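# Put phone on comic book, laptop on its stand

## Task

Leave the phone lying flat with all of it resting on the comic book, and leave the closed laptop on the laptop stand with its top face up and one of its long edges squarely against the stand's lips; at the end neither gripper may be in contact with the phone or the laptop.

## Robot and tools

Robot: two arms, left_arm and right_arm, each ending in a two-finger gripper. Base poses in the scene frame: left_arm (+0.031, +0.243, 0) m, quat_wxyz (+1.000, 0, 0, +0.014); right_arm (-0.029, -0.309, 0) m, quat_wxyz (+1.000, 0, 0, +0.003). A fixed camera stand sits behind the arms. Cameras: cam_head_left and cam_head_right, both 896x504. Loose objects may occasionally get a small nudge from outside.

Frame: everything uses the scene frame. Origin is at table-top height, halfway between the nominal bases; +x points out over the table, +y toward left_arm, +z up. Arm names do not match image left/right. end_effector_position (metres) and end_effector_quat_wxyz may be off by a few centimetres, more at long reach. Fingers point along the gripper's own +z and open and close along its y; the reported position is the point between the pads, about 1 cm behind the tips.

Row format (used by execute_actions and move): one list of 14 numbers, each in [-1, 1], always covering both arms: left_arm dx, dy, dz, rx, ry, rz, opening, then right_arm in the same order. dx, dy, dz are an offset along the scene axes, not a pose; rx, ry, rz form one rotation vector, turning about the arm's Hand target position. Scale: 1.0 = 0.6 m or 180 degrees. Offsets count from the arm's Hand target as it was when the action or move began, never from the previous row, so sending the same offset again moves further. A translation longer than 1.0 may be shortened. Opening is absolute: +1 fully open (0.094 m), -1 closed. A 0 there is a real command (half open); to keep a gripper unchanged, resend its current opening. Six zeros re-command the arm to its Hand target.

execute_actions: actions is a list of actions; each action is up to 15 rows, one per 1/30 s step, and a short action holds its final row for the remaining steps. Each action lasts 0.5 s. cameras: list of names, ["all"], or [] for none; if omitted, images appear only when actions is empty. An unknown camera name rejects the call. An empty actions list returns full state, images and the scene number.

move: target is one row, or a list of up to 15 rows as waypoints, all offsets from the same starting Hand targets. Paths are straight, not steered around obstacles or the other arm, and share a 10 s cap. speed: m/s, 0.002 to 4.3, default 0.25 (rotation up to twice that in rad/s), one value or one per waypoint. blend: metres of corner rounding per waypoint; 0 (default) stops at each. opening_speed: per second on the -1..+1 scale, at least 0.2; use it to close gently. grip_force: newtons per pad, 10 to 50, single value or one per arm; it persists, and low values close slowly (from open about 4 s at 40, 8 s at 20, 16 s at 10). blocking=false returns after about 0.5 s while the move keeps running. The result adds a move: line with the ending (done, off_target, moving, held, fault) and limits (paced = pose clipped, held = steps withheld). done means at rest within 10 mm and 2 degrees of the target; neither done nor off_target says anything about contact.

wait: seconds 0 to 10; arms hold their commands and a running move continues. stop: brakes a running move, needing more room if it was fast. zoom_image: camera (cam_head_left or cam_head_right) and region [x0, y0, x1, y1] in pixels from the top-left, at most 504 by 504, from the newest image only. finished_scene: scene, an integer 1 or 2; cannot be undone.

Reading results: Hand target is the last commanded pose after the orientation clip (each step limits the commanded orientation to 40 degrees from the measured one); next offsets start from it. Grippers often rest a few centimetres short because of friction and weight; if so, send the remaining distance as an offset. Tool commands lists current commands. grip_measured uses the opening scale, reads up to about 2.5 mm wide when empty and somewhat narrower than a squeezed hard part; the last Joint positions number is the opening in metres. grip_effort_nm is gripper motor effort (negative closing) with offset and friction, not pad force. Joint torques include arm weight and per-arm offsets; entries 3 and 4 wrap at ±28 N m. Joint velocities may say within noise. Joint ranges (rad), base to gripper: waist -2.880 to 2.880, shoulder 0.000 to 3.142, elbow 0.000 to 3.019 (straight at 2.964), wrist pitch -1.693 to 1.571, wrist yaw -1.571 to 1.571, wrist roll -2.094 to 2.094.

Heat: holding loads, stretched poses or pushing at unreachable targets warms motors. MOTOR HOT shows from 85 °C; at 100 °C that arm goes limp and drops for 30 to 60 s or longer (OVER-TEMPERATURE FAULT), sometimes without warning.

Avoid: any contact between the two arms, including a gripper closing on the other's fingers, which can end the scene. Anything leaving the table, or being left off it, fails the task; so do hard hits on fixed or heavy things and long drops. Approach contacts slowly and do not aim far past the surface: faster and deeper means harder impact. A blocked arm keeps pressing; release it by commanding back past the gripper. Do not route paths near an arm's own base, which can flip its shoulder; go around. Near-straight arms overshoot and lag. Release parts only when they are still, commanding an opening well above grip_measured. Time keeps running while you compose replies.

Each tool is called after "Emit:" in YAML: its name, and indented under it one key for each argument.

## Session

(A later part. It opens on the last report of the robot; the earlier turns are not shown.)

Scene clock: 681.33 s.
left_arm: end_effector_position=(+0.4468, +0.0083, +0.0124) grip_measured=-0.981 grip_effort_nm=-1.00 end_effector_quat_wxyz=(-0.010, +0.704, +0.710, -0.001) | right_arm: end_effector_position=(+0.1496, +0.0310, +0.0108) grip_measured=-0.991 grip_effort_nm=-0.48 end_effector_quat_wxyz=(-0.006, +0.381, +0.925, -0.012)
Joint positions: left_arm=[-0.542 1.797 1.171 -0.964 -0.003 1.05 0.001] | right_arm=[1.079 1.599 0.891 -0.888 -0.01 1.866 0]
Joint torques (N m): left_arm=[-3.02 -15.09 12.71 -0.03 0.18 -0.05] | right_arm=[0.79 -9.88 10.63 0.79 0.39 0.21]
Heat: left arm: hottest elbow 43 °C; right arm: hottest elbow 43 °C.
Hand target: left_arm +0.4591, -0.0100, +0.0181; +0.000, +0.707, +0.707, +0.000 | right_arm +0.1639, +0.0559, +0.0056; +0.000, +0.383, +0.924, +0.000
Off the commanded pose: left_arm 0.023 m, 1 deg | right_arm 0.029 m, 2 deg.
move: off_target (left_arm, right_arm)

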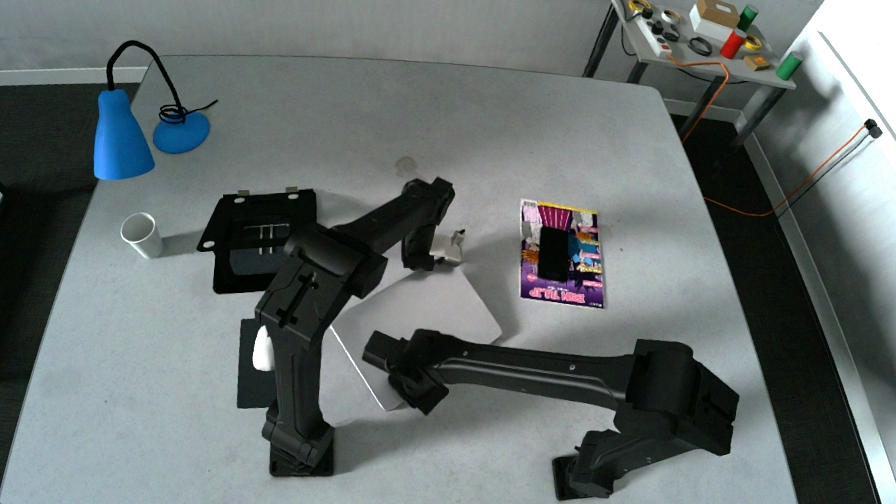

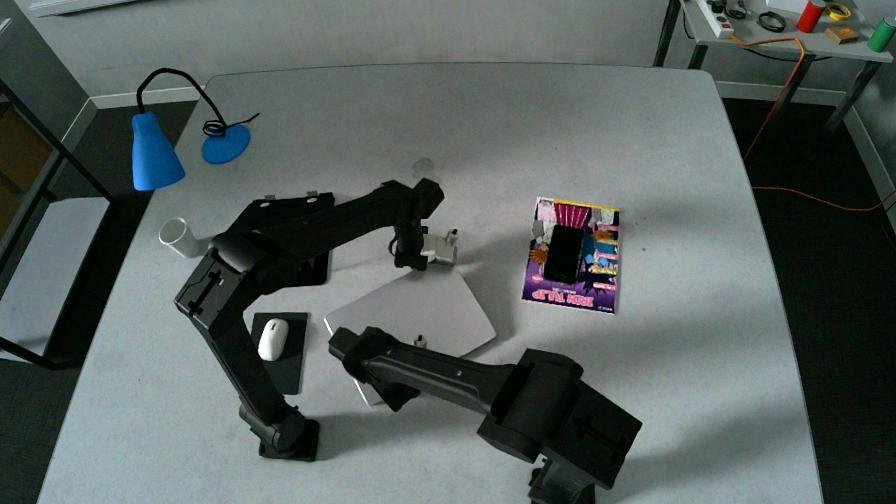

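Emit:
move:
  target:
    - [0,0.0667,0.27,0,0,0,-1.0, -0.0732,-0.0598,0.01,0,0,0,-1.0]
    - [-0.3485,0.05,0.3365,0,0,0.25,-1.0, 0.0518,-0.3182,0.01,0,0,0.25,-1.0]
    - [-0.6435,0.0283,0.2532,0,0,0.5,-1.0, 0.0518,-0.3182,0.01,0,0,0.25,-1.0]
    - [-0.6435,0.0283,0.0,0,0,0.5,-1.0, 0.0518,-0.3182,0.01,0,0,0.25,-1.0]
  speed: [0.2, 0.3, 0.3, 0.15]
  blend: [0.03, 0.05, 0.02, 0]
  cameras: ["all"]

Emit:
zoom_image:
  camera: "cam_head_left"
  region: [300, 220, 580, 440]

Emit:
zoom_image:
  camera: "cam_head_right"
  region: [300, 220, 580, 440]

Scene clock: 730.43 s.
left_arm: end_effector_position=(+0.0762, +0.0061, +0.0225) grip_measured=-0.981 grip_effort_nm=-1.00 end_effector_quat_wxyz=(-0.001, -0.002, +1.000, -0.003) | right_arm: end_effector_position=(+0.1950, -0.1305, +0.0120) grip_measured=-0.991 grip_effort_nm=-0.49 end_effector_quat_wxyz=(-0.003, -0.003, +1.000, -0.004)
Joint positions: left_arm=[-1.405 1.176 0.511 -0.899 0.003 -1.381 0.001] | right_arm=[0.672 1.349 0.618 -0.851 0.003 0.672 0]
Joint torques (N m): left_arm=[-2.26 -5.25 7.43 0.77 -0.19 -0.07] | right_arm=[-0.32 -10.81 5.49 0.49 0 0.09]
Heat: left arm: hottest elbow 43 °C; right arm: hottest elbow 47 °C.
Hand target: left_arm +0.0730, +0.0069, +0.0181; +0.000, +0.000, +1.000, +0.000 | right_arm +0.1949, -0.1349, +0.0117; +0.000, +0.000, +1.000, +0.000
Off the commanded pose: left_arm 0.006 m, 0 deg | right_arm 0.005 m, 1 deg.
move: done

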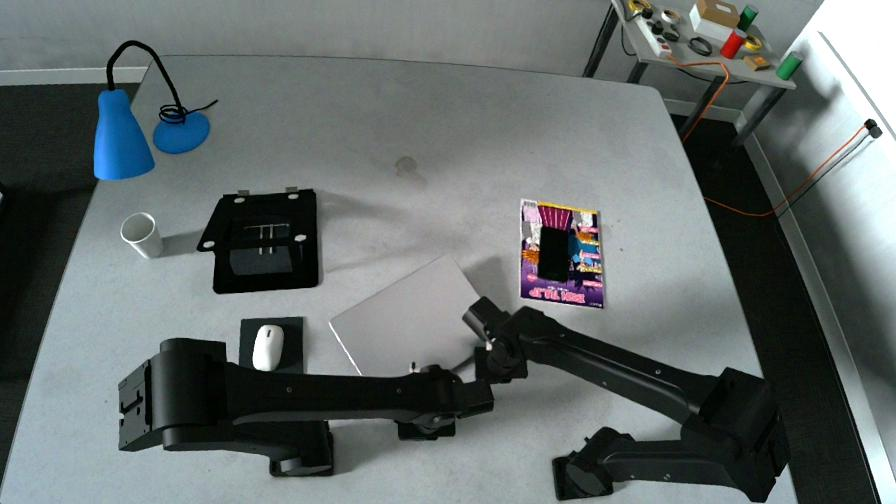

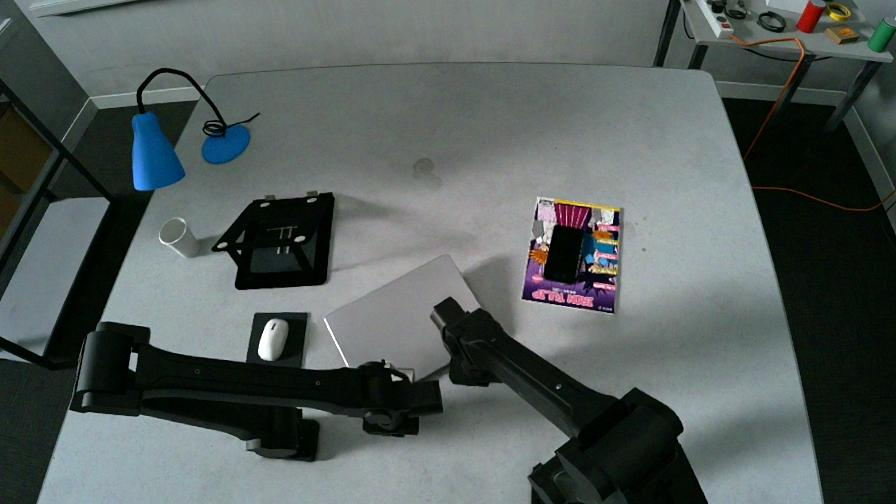

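Scaled by 1.800.

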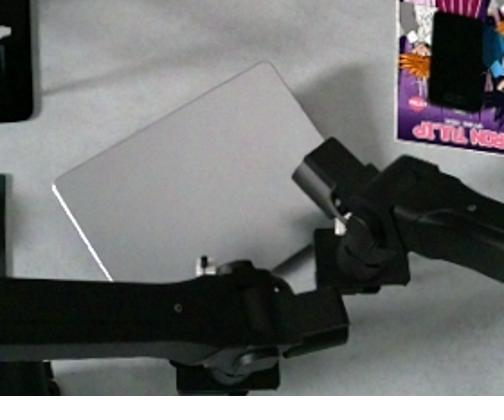

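Scaled by 1.800.

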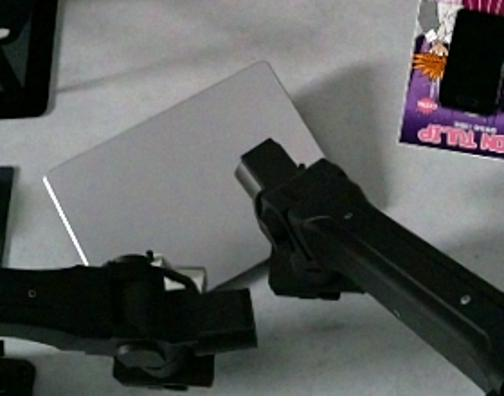

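Emit:
move:
  target: [0.4117, 0.1352, 0, 0, 0, 0, -1, 0.2585, 0.083, 0, 0, 0, 0, -1]
  speed: 0.1
  cameras: ["all"]

Scene clock: 751.77 s.
left_arm: end_effector_position=(+0.2790, +0.0996, +0.0099) grip_measured=-0.981 grip_effort_nm=-1.00 end_effector_quat_wxyz=(-0.036, +0.006, +0.999, +0.014) | right_arm: end_effector_position=(+0.3322, -0.0894, +0.0119) grip_measured=-0.991 grip_effort_nm=-0.48 end_effector_quat_wxyz=(-0.002, -0.003, +1.000, -0.002)
Joint positions: left_arm=[-0.544 1.399 0.657 -0.906 0.01 -0.504 0.001] | right_arm=[0.543 1.671 0.99 -0.894 0.001 0.544 0]
Joint torques (N m): left_arm=[0.03 -7.12 13.67 1.39 -0.49 0.16] | right_arm=[-0.38 -13.39 10.15 -0.14 0.06 0.08]
Heat: left arm: hottest elbow 43 °C; right arm: hottest elbow 44 °C.
Hand target: left_arm +0.3199, +0.0881, +0.0180; +0.000, +0.000, +1.000, +0.000 | right_arm +0.3501, -0.0851, +0.0116; +0.000, +0.000, +1.000, +0.000
Off the commanded pose: left_arm 0.043 m, 4 deg | right_arm 0.018 m, 0 deg.
move: off_target (left_arm, right_arm)

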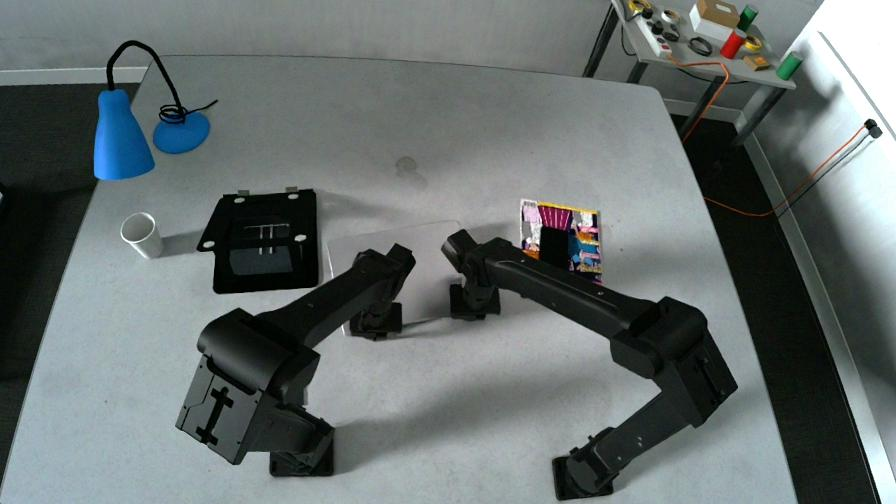

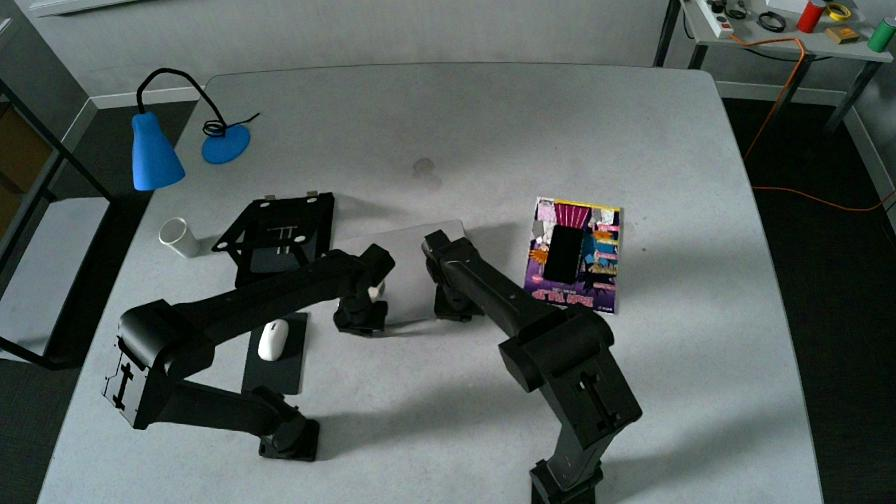

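Emit:
zoom_image:
  camera: "cam_head_left"
  region: [180, 170, 520, 360]

Emit:
zoom_image:
  camera: "cam_head_right"
  region: [200, 170, 540, 360]

Scaled by 1.482.

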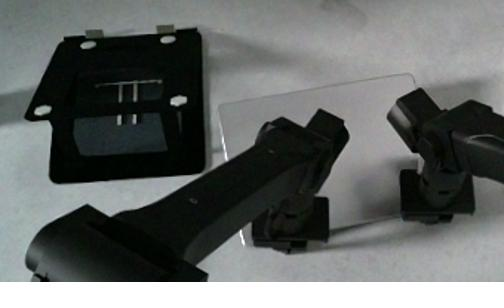

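Scaled by 1.482.

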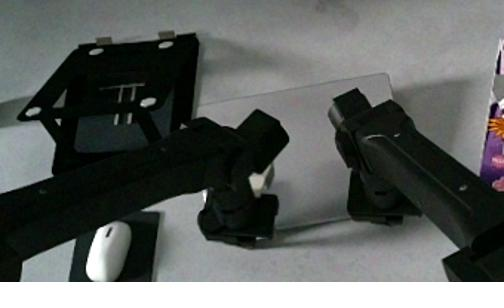

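Emit:
move:
  target: [0.0333, 0, 0.02, 0, 0, 0, -1, 0, 0, 0, 0, 0, 0, -1]
  speed: 0.06
  cameras: ["all"]

Emit:
zoom_image:
  camera: "cam_head_left"
  region: [180, 170, 520, 360]

Scene clock: 765.70 s.
left_arm: end_effector_position=(+0.2936, +0.1029, +0.0123) grip_measured=-0.981 grip_effort_nm=-1.00 end_effector_quat_wxyz=(-0.042, +0.003, +0.999, +0.018) | right_arm: end_effector_position=(+0.3322, -0.0894, +0.0119) grip_measured=-0.991 grip_effort_nm=-0.48 end_effector_quat_wxyz=(-0.002, -0.003, +1.000, -0.002)
Joint positions: left_arm=[-0.512 1.432 0.698 -0.928 0.007 -0.476 0.001] | right_arm=[0.543 1.671 0.99 -0.894 0.001 0.544 0]
Joint torques (N m): left_arm=[0.32 -9.99 15.05 0.72 -0.35 0.13] | right_arm=[-0.32 -13.39 10.15 -0.13 0.06 0.09]
Heat: left arm: hottest elbow 44 °C; right arm: hottest elbow 45 °C.
Hand target: left_arm +0.3400, +0.0881, +0.0300; +0.000, +0.000, +1.000, +0.000 | right_arm +0.3501, -0.0851, +0.0116; +0.000, +0.000, +1.000, +0.000
Off the commanded pose: left_arm 0.052 m, 5 deg | right_arm 0.018 m, 0 deg.
move: off_target (left_arm, right_arm)

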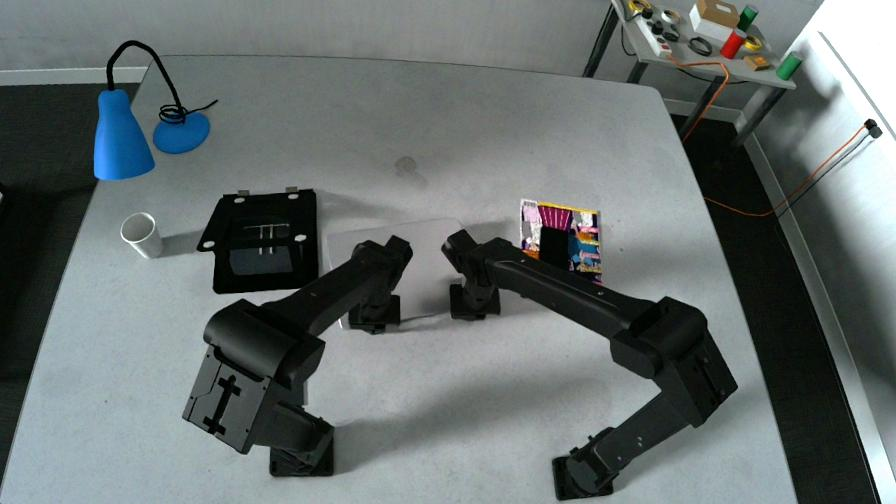

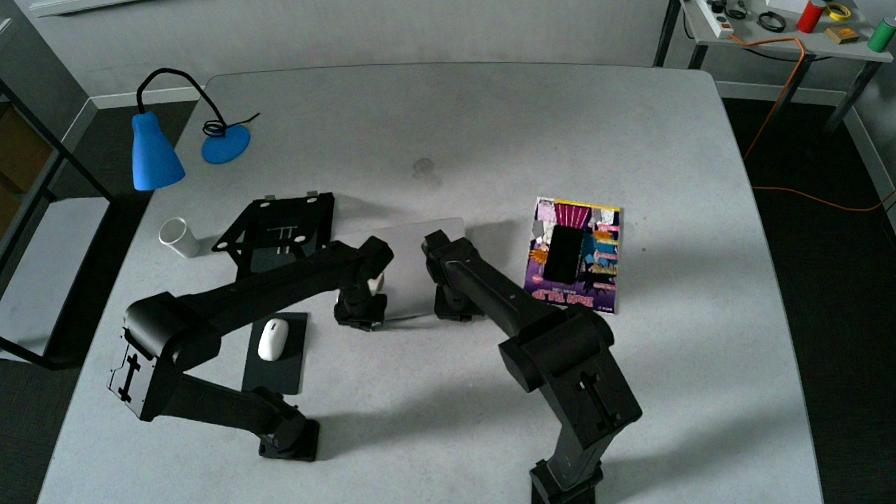

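Scaled by 1.482.

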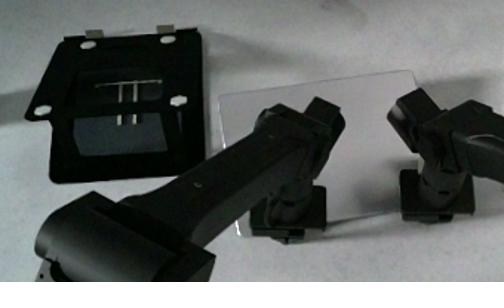

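Emit:
move:
  target: [0.045, 0, 0.015, 0, 0, 0, -1, 0, 0, 0, 0, 0, 0, -1]
  speed: 0.06
  cameras: ["all"]

Emit:
zoom_image:
  camera: "cam_head_left"
  region: [180, 170, 520, 360]

Scene clock: 772.13 s.
left_arm: end_effector_position=(+0.3190, +0.1017, +0.0208) grip_measured=-0.981 grip_effort_nm=-1.00 end_effector_quat_wxyz=(-0.044, +0.004, +0.999, +0.018) | right_arm: end_effector_position=(+0.3322, -0.0894, +0.0119) grip_measured=-0.991 grip_effort_nm=-0.48 end_effector_quat_wxyz=(-0.002, -0.003, +1.000, -0.002)
Joint positions: left_arm=[-0.479 1.474 0.772 -0.965 0.006 -0.442 0.001] | right_arm=[0.543 1.671 0.99 -0.894 0.001 0.544 0]
Joint torques (N m): left_arm=[0.5 -10.29 15.46 0.92 -0.33 0.11] | right_arm=[-0.38 -13.27 10.14 -0.14 0.06 0.08]
Heat: left arm: hottest elbow 44 °C; right arm: hottest elbow 45 °C.
Hand target: left_arm +0.3670, +0.0880, +0.0392; +0.000, +0.000, +1.000, +0.000 | right_arm +0.3501, -0.0851, +0.0116; +0.000, +0.000, +1.000, +0.000
Off the commanded pose: left_arm 0.053 m, 5 deg | right_arm 0.018 m, 0 deg.
move: off_target (left_arm, right_arm)

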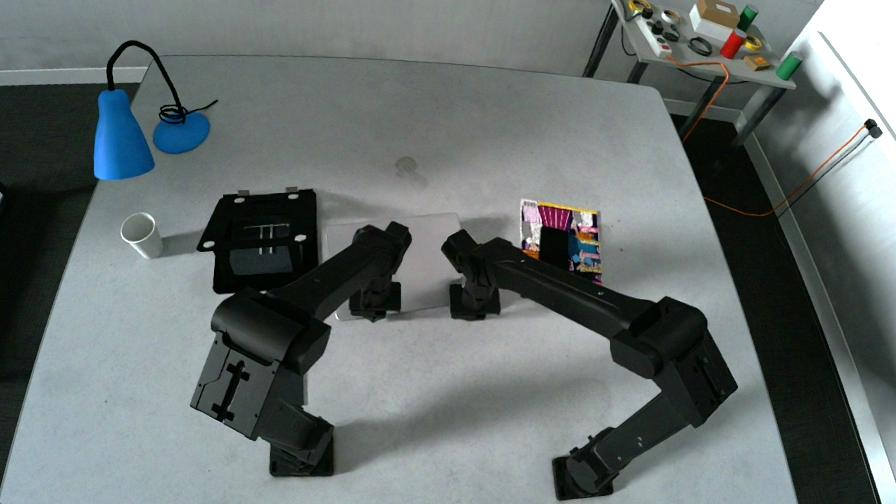

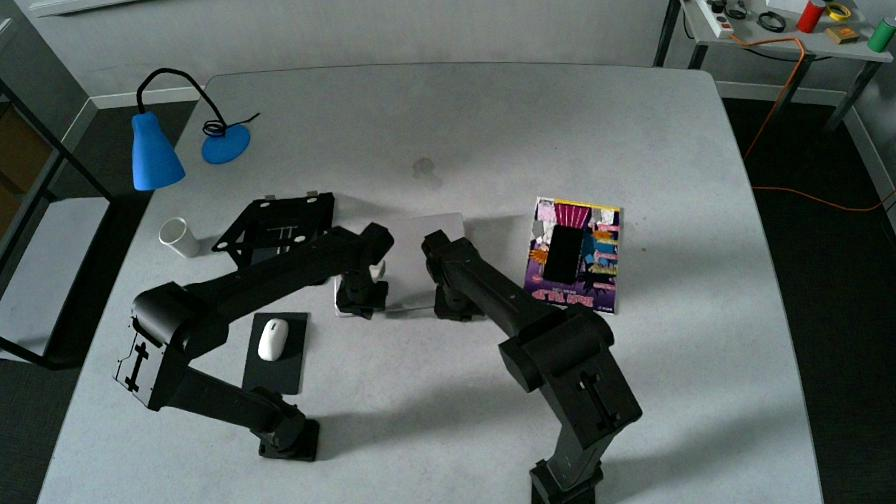

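Scaled by 1.482.

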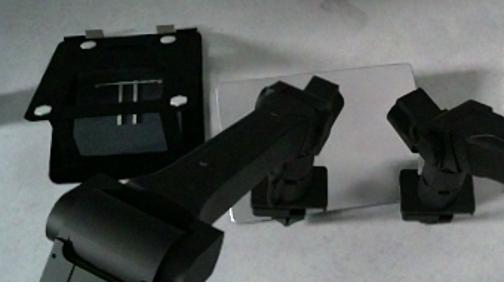

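Emit:
move:
  target:
    - [-0.1283, 0.02, 0.02, 0, 0, 0, -1, -0.09, -0.04, 0.03, 0, 0, 0, -1]
    - [-0.1117, 0.02, 0.2, 0, 0, 0, -1, -0.1167, -0.06, 0.16, 0, 0, 0, -1]
    - [0.4967, -0.2467, 0.2, 0, 0, 0, -1, -0.0833, -0.05, 0.16, 0.2514, -0.1451, -0.3112, 0.1]
  speed: [0.1, 0.2, 0.25]
  blend: [0.0, 0.03, 0]
  cameras: ["all"]

Scene clock: 811.33 s.
left_arm: end_effector_position=(+0.6471, -0.0623, +0.1413) grip_measured=-0.981 grip_effort_nm=-1.01 end_effector_quat_wxyz=(-0.021, +0.002, +1.000, +0.009) | right_arm: end_effector_position=(+0.3053, -0.1176, +0.1088) grip_measured=+0.098 grip_effort_nm=0.07 end_effector_quat_wxyz=(+0.212, +0.456, +0.786, +0.360)
Joint positions: left_arm=[-0.487 2.269 2.301 -1.648 0.002 -0.454 0.001] | right_arm=[0.522 1.028 0.416 -0.098 0.01 1.574 0.052]
Joint torques (N m): left_arm=[-0.38 -24.53 16.44 -0.16 -0.16 0.07] | right_arm=[1.44 -7.3 7.19 1.94 0.14 0.16]
Heat: left arm: hottest elbow 46 °C; right arm: hottest elbow 46 °C.
Hand target: left_arm +0.6650, -0.0600, +0.1591; +0.000, +0.000, +1.000, +0.000 | right_arm +0.3001, -0.1152, +0.1076; +0.211, +0.453, +0.785, +0.366
Off the commanded pose: left_arm 0.025 m, 3 deg | right_arm 0.006 m, 1 deg.
move: off_target (left_arm)

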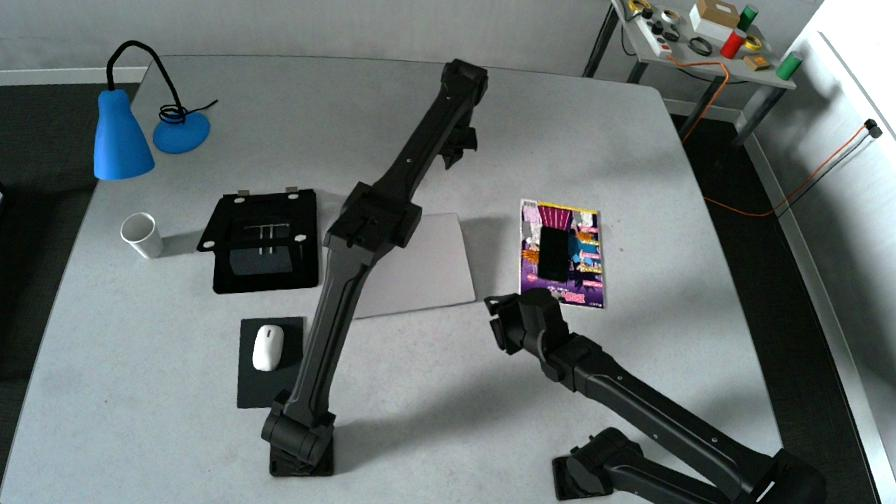

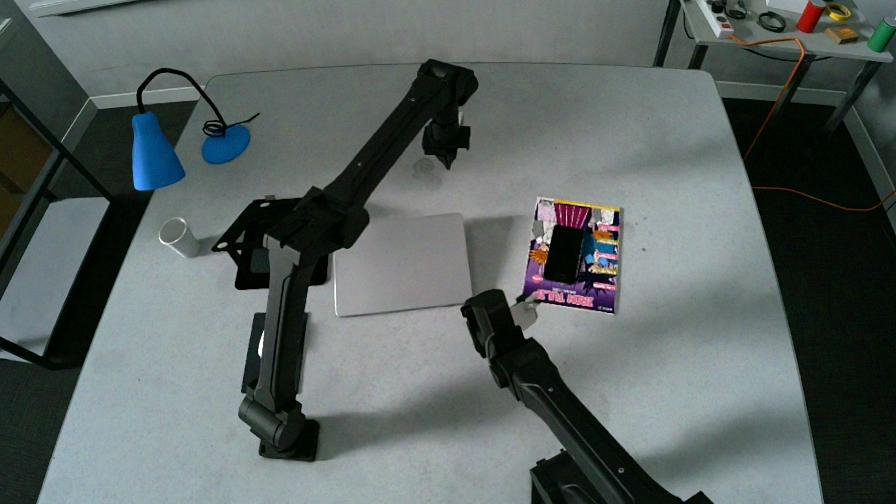

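Emit:
zoom_image:
  camera: "cam_head_left"
  region: [300, 40, 580, 340]

Emit:
zoom_image:
  camera: "cam_head_right"
  region: [300, 40, 580, 340]

Scaled by 1.680.

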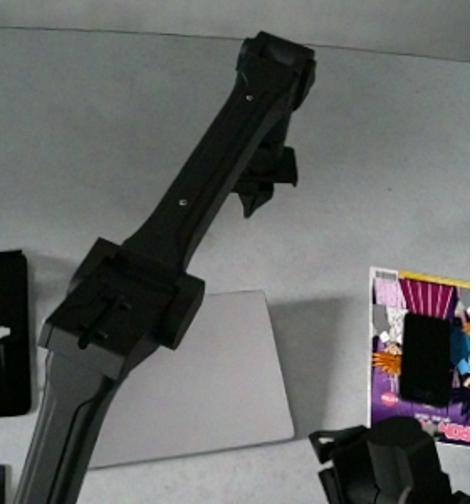

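Scaled by 1.680.

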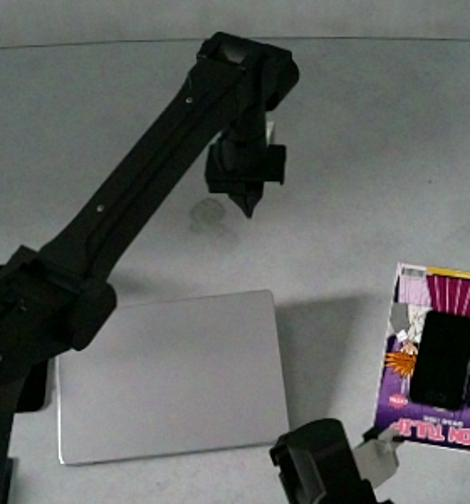

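Emit:
move:
  target: [0, 0, -0.24, 0, 0, 0, -1, -0.0485, 0.0587, -0.1127, 0, 0, 0, 0.1]
  speed: 0.2
  cameras: ["all"]

Emit:
zoom_image:
  camera: "cam_head_left"
  region: [320, 160, 560, 360]

Emit:
zoom_image:
  camera: "cam_head_right"
  region: [320, 160, 560, 360]

Scene clock: 844.33 s.
left_arm: end_effector_position=(+0.6594, -0.0684, +0.0177) grip_measured=-0.981 grip_effort_nm=-1.01 end_effector_quat_wxyz=(-0.002, +0.002, +1.000, +0.000) | right_arm: end_effector_position=(+0.2771, -0.0808, +0.0488) grip_measured=+0.099 grip_effort_nm=0.07 end_effector_quat_wxyz=(+0.216, +0.454, +0.781, +0.370)
Joint positions: left_arm=[-0.487 2.331 2.086 -1.33 0.002 -0.454 0.001] | right_arm=[0.706 1.233 0.313 0.225 0.151 1.693 0.052]
Joint torques (N m): left_arm=[-0.97 -25.23 9.55 0.69 -0.08 0.09] | right_arm=[1.49 -6.07 5.57 2.11 0.2 0.21]
Motor temperatures (°C): left_arm=[22 28 51 23 26 23 30] | right_arm=[26 36 43 25 24 23 25]
Heat: left arm: hottest elbow 51 °C; right arm: hottest elbow 43 °C.
Hand target: left_arm +0.6650, -0.0600, +0.0150; +0.000, +0.000, +1.000, +0.000 | right_arm +0.2709, -0.0800, +0.0399; +0.211, +0.453, +0.785, +0.366
Off the commanded pose: left_arm 0.010 m, 0 deg | right_arm 0.011 m, 1 deg.
move: off_target (right_arm)

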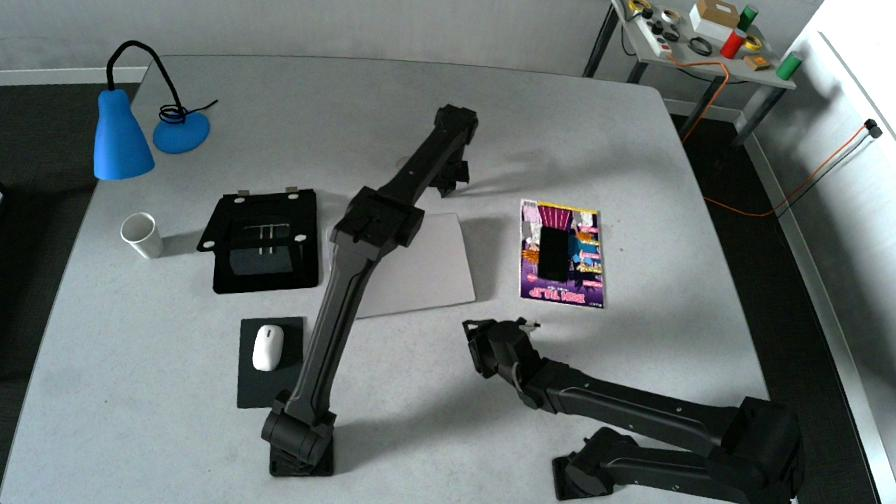

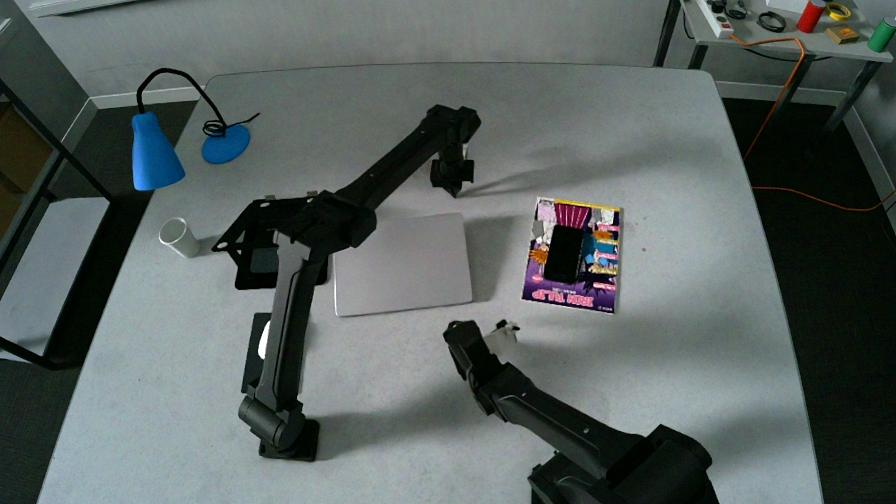

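Scaled by 2.100.

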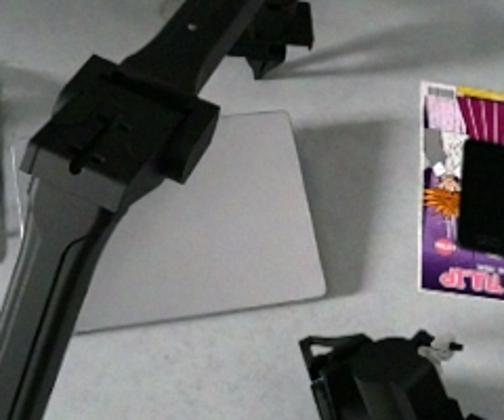

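Scaled by 2.100.

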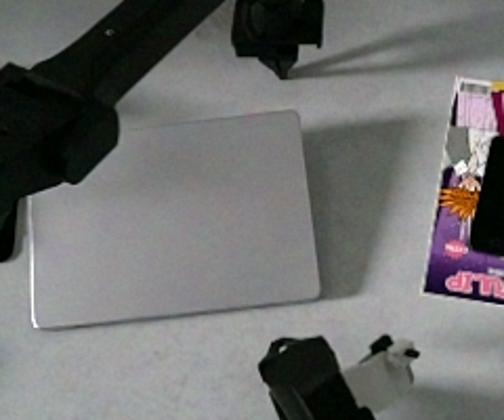

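Emit:
move:
  target: [-0.1167, 0, 0, 0, 0, 0, -1, 0, 0, -0.0467, 0, 0, 0, 0.1]
  speed: 0.08
  cameras: ["all"]

Emit:
zoom_image:
  camera: "cam_head_right"
  region: [320, 160, 560, 360]

Scene clock: 871.27 s.
left_arm: end_effector_position=(+0.6049, -0.0522, +0.0154) grip_measured=-0.981 grip_effort_nm=-1.00 end_effector_quat_wxyz=(+0.001, -0.003, +1.000, -0.001) | right_arm: end_effector_position=(+0.2833, -0.0760, +0.0314) grip_measured=+0.099 grip_effort_nm=0.07 end_effector_quat_wxyz=(+0.222, +0.452, +0.774, +0.384)
Joint positions: left_arm=[-0.502 2.166 1.784 -1.186 0 -0.481 0.001] | right_arm=[0.706 1.353 0.298 0.395 0.153 1.694 0.052]
Joint torques (N m): left_arm=[-3.08 -24.35 7.51 0.57 -0.09 -0.09] | right_arm=[1.49 -5.83 4.01 1.52 0.13 0.15]
Motor temperatures (°C): left_arm=[22 31 46 23 26 23 30] | right_arm=[26 36 42 25 24 23 25]
Heat: left arm: hottest elbow 46 °C; right arm: hottest elbow 42 °C.
Hand target: left_arm +0.5951, -0.0599, +0.0151; +0.000, +0.000, +1.000, +0.000 | right_arm +0.2711, -0.0799, +0.0120; +0.211, +0.453, +0.785, +0.366
Off the commanded pose: left_arm 0.013 m, 0 deg | right_arm 0.023 m, 3 deg.
move: off_target (left_arm, right_arm)

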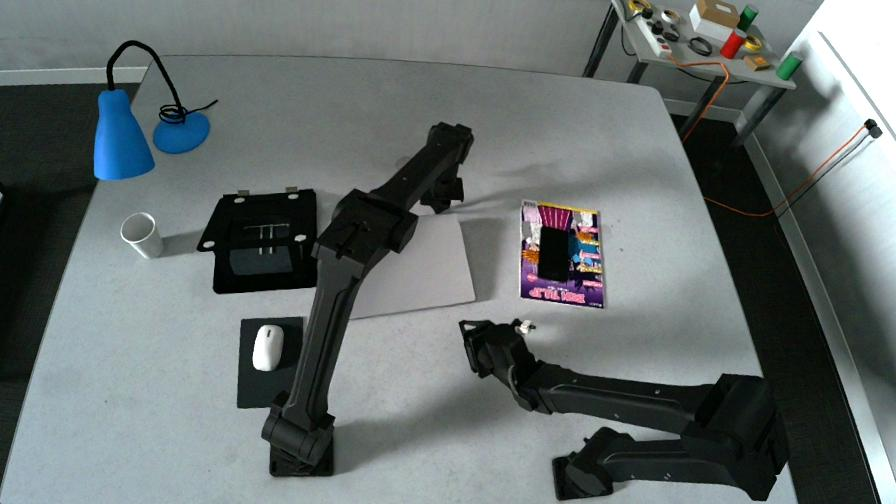

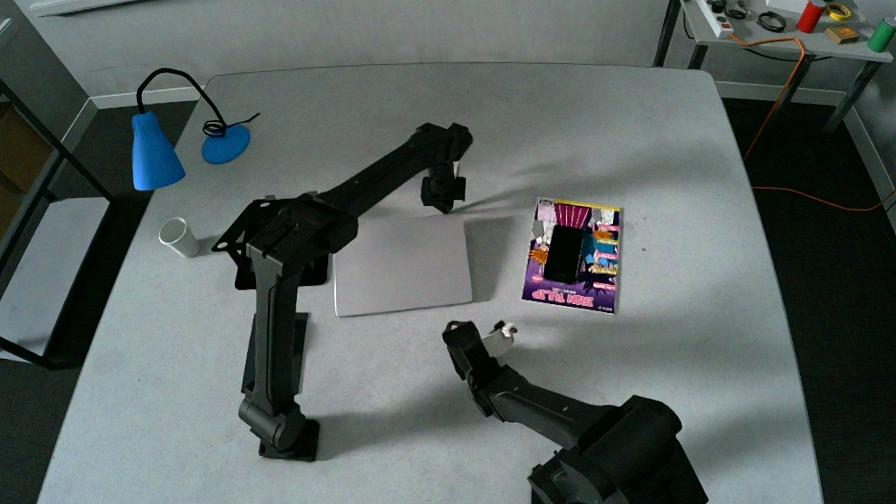

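Scaled by 2.100.

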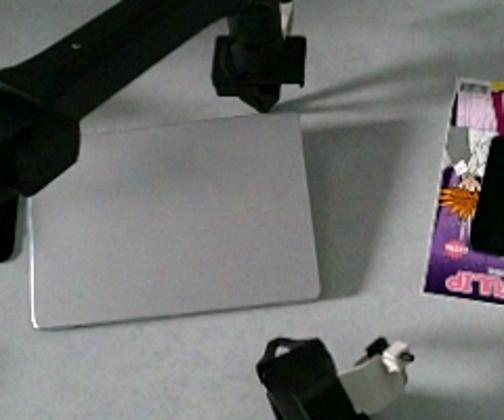

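Emit:
move:
  target: [0, 0, 0, 0, 0, 0, -1, 0.12, 0.0667, 0, 0, 0, 0, 0.1]
  speed: 0.07
  cameras: ["all"]

Emit:
zoom_image:
  camera: "cam_head_right"
  region: [320, 160, 560, 360]

Emit:
zoom_image:
  camera: "cam_head_left"
  region: [380, 240, 540, 370]

Scene clock: 880.13 s.
left_arm: end_effector_position=(+0.6048, -0.0522, +0.0153) grip_measured=-0.981 grip_effort_nm=-1.00 end_effector_quat_wxyz=(+0.001, -0.004, +1.000, -0.001) | right_arm: end_effector_position=(+0.3378, -0.0367, +0.0313) grip_measured=+0.099 grip_effort_nm=0.07 end_effector_quat_wxyz=(+0.218, +0.447, +0.775, +0.391)
Joint positions: left_arm=[-0.502 2.166 1.784 -1.186 0 -0.481 0.001] | right_arm=[0.679 1.519 0.467 0.404 0.116 1.673 0.052]
Joint torques (N m): left_arm=[-2.9 -24.94 7.45 0.49 -0.08 -0.04] | right_arm=[-0.44 -7.59 7.12 0.44 -0.01 0.06]
Heat: left arm: hottest elbow 45 °C; right arm: hottest elbow 42 °C.
Hand target: left_arm +0.5950, -0.0599, +0.0150; +0.000, +0.000, +1.000, +0.000 | right_arm +0.3429, -0.0399, +0.0119; +0.211, +0.453, +0.785, +0.366
Off the commanded pose: left_arm 0.012 m, 0 deg | right_arm 0.020 m, 3 deg.
move: off_target (left_arm, right_arm)

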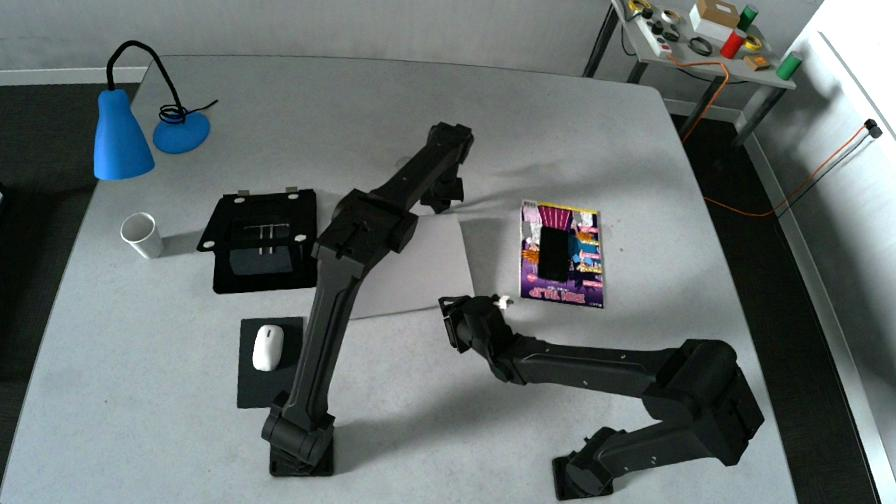

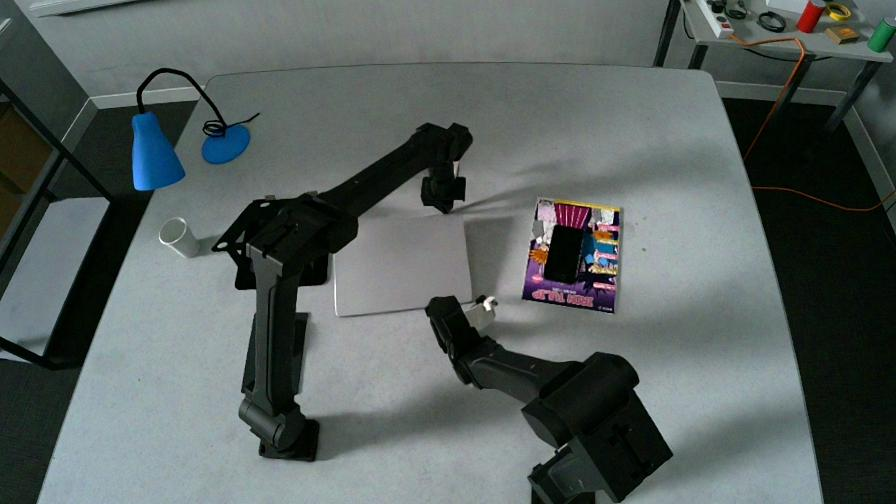

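Scaled by 2.100.

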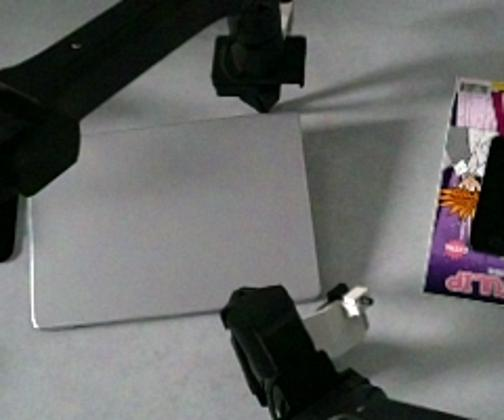

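Scaled by 3.150.

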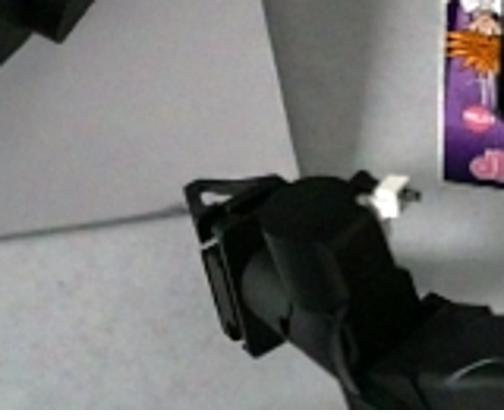

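Emit:
move:
  target: [0, 0, 0, 0, 0, 0, -1, 0.036, 0.0208, 0, 0, 0, 0, 0.1]
  speed: 0.05
  cameras: ["all"]

Emit:
zoom_image:
  camera: "cam_head_right"
  region: [320, 160, 560, 360]

Emit:
zoom_image:
  camera: "cam_head_left"
  region: [380, 240, 540, 370]

Scene clock: 884.63 s.
left_arm: end_effector_position=(+0.6048, -0.0522, +0.0153) grip_measured=-0.981 grip_effort_nm=-1.00 end_effector_quat_wxyz=(+0.001, -0.004, +1.000, -0.001) | right_arm: end_effector_position=(+0.3584, -0.0245, +0.0319) grip_measured=+0.099 grip_effort_nm=0.07 end_effector_quat_wxyz=(+0.217, +0.447, +0.775, +0.390)
Joint positions: left_arm=[-0.502 2.166 1.784 -1.186 0 -0.481 0.001] | right_arm=[0.669 1.566 0.533 0.384 0.108 1.666 0.052]
Joint torques (N m): left_arm=[-3.02 -24.41 7.45 0.44 0 -0.13] | right_arm=[-0.44 -8.59 7.39 0.29 -0.02 0.05]
Heat: left arm: hottest elbow 44 °C; right arm: hottest elbow 42 °C.
Hand target: left_arm +0.5950, -0.0599, +0.0150; +0.000, +0.000, +1.000, +0.000 | right_arm +0.3646, -0.0273, +0.0120; +0.211, +0.453, +0.785, +0.366
Off the commanded pose: left_arm 0.012 m, 0 deg | right_arm 0.021 m, 3 deg.
move: off_target (left_arm, right_arm)

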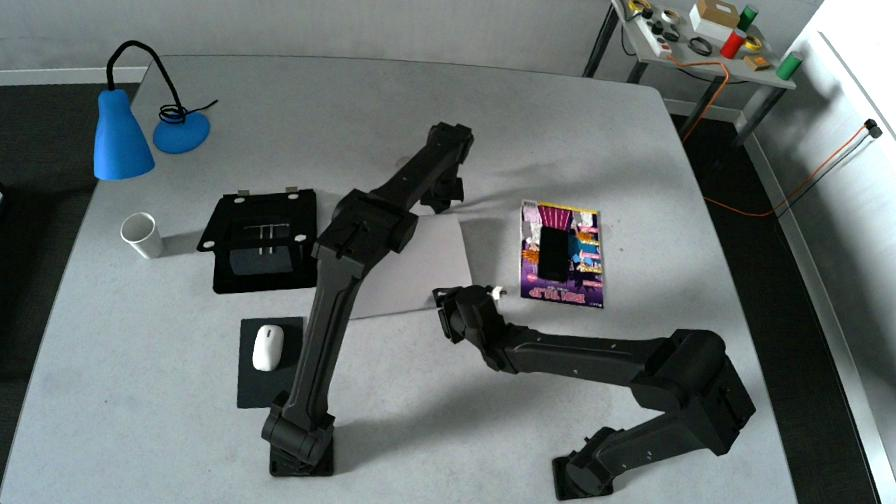

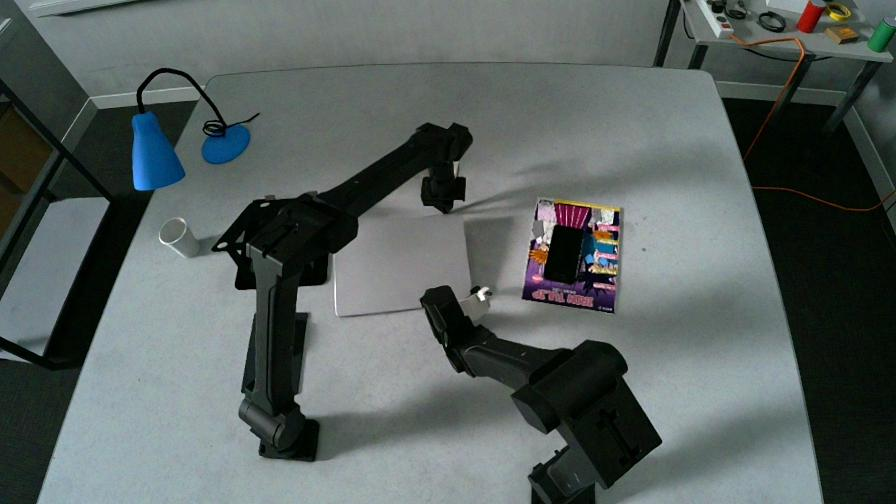

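Scaled by 2.100.

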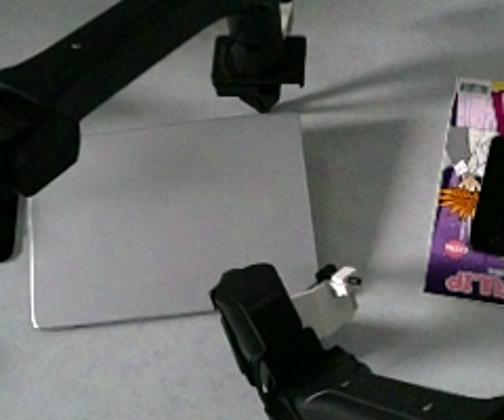

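Scaled by 3.150.

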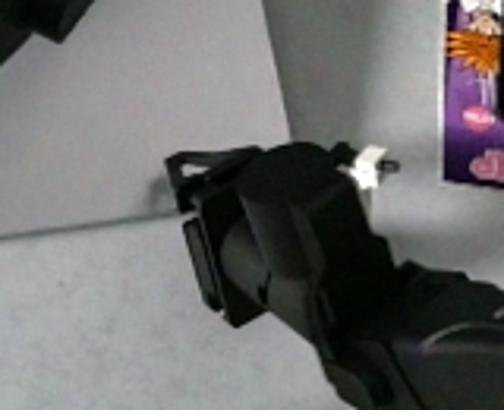

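Emit:
move:
  target: [0, 0, 0, 0, 0, 0, -1, 0.0217, 0.0125, 0, 0, 0, 0, 0.1]
  speed: 0.05
  cameras: ["all"]

Emit:
zoom_image:
  camera: "cam_head_right"
  region: [320, 160, 560, 360]

Emit:
zoom_image:
  camera: "cam_head_left"
  region: [380, 240, 540, 370]

Scene clock: 892.10 s.
left_arm: end_effector_position=(+0.6048, -0.0522, +0.0153) grip_measured=-0.981 grip_effort_nm=-1.00 end_effector_quat_wxyz=(+0.001, -0.004, +1.000, -0.001) | right_arm: end_effector_position=(+0.3641, -0.0210, +0.0316) grip_measured=+0.099 grip_effort_nm=0.07 end_effector_quat_wxyz=(+0.216, +0.446, +0.777, +0.387)
Joint positions: left_arm=[-0.502 2.166 1.784 -1.186 0 -0.481 0.001] | right_arm=[0.666 1.578 0.554 0.368 0.104 1.663 0.052]
Joint torques (N m): left_arm=[-2.67 -24.23 7.5 0.42 -0.05 -0.09] | right_arm=[-0.67 -7.71 8.77 0.64 -0.05 0.02]
Heat: left arm: hottest elbow 44 °C; right arm: hottest elbow 42 °C.
Hand target: left_arm +0.5950, -0.0599, +0.0150; +0.000, +0.000, +1.000, +0.000 | right_arm +0.3775, -0.0199, +0.0120; +0.211, +0.453, +0.785, +0.366
Off the commanded pose: left_arm 0.012 m, 0 deg | right_arm 0.024 m, 3 deg.
move: off_target (left_arm, right_arm)

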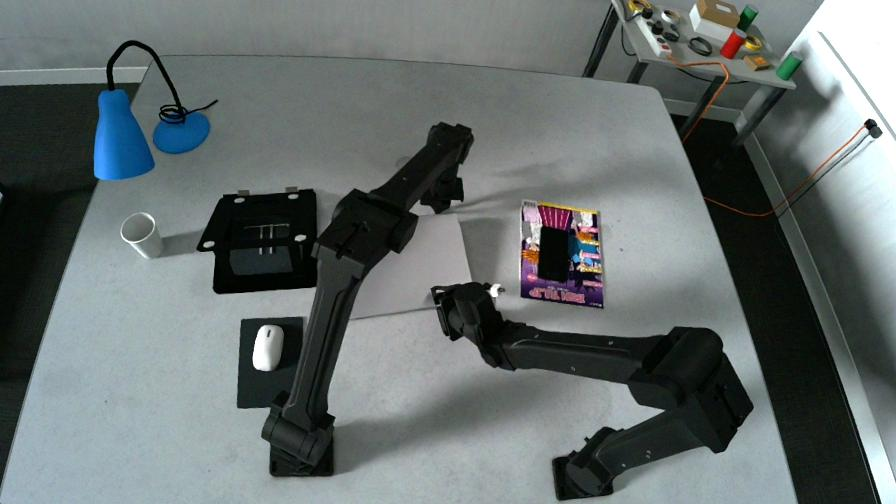

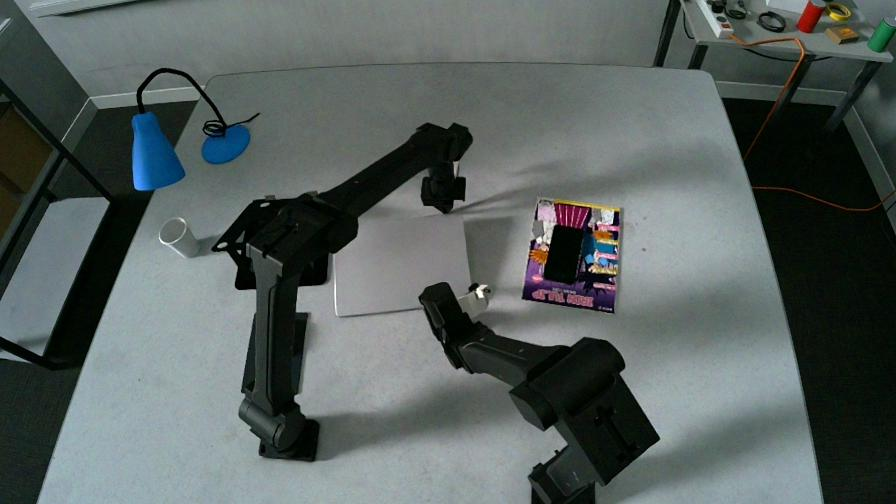

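Scaled by 2.100.

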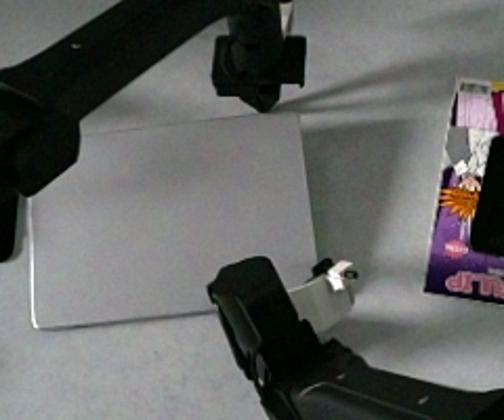

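Scaled by 3.150.

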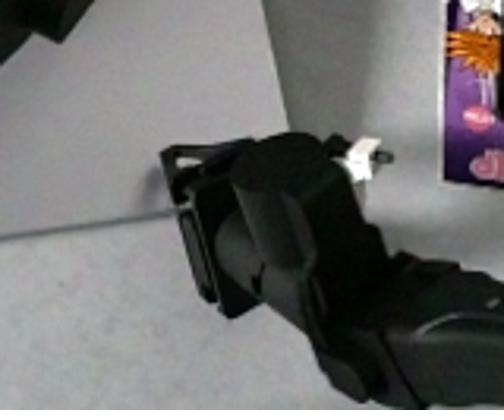

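Emit:
zoom_image:
  camera: "cam_head_left"
  region: [410, 270, 490, 330]

Emit:
zoom_image:
  camera: "cam_head_right"
  region: [400, 260, 480, 330]

Scaled by 6.300.

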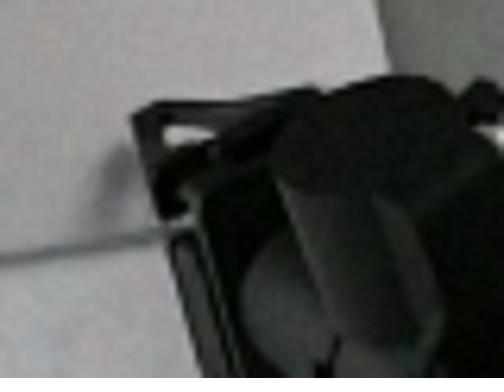

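Scaled by 6.300.

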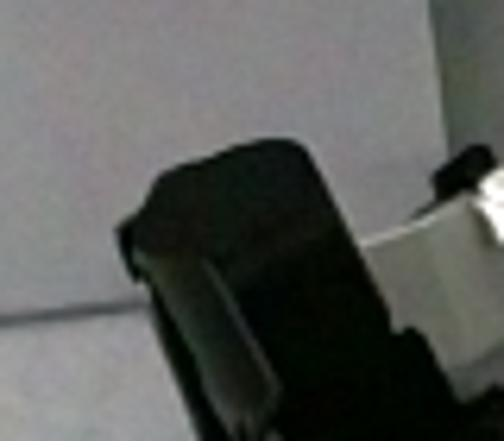

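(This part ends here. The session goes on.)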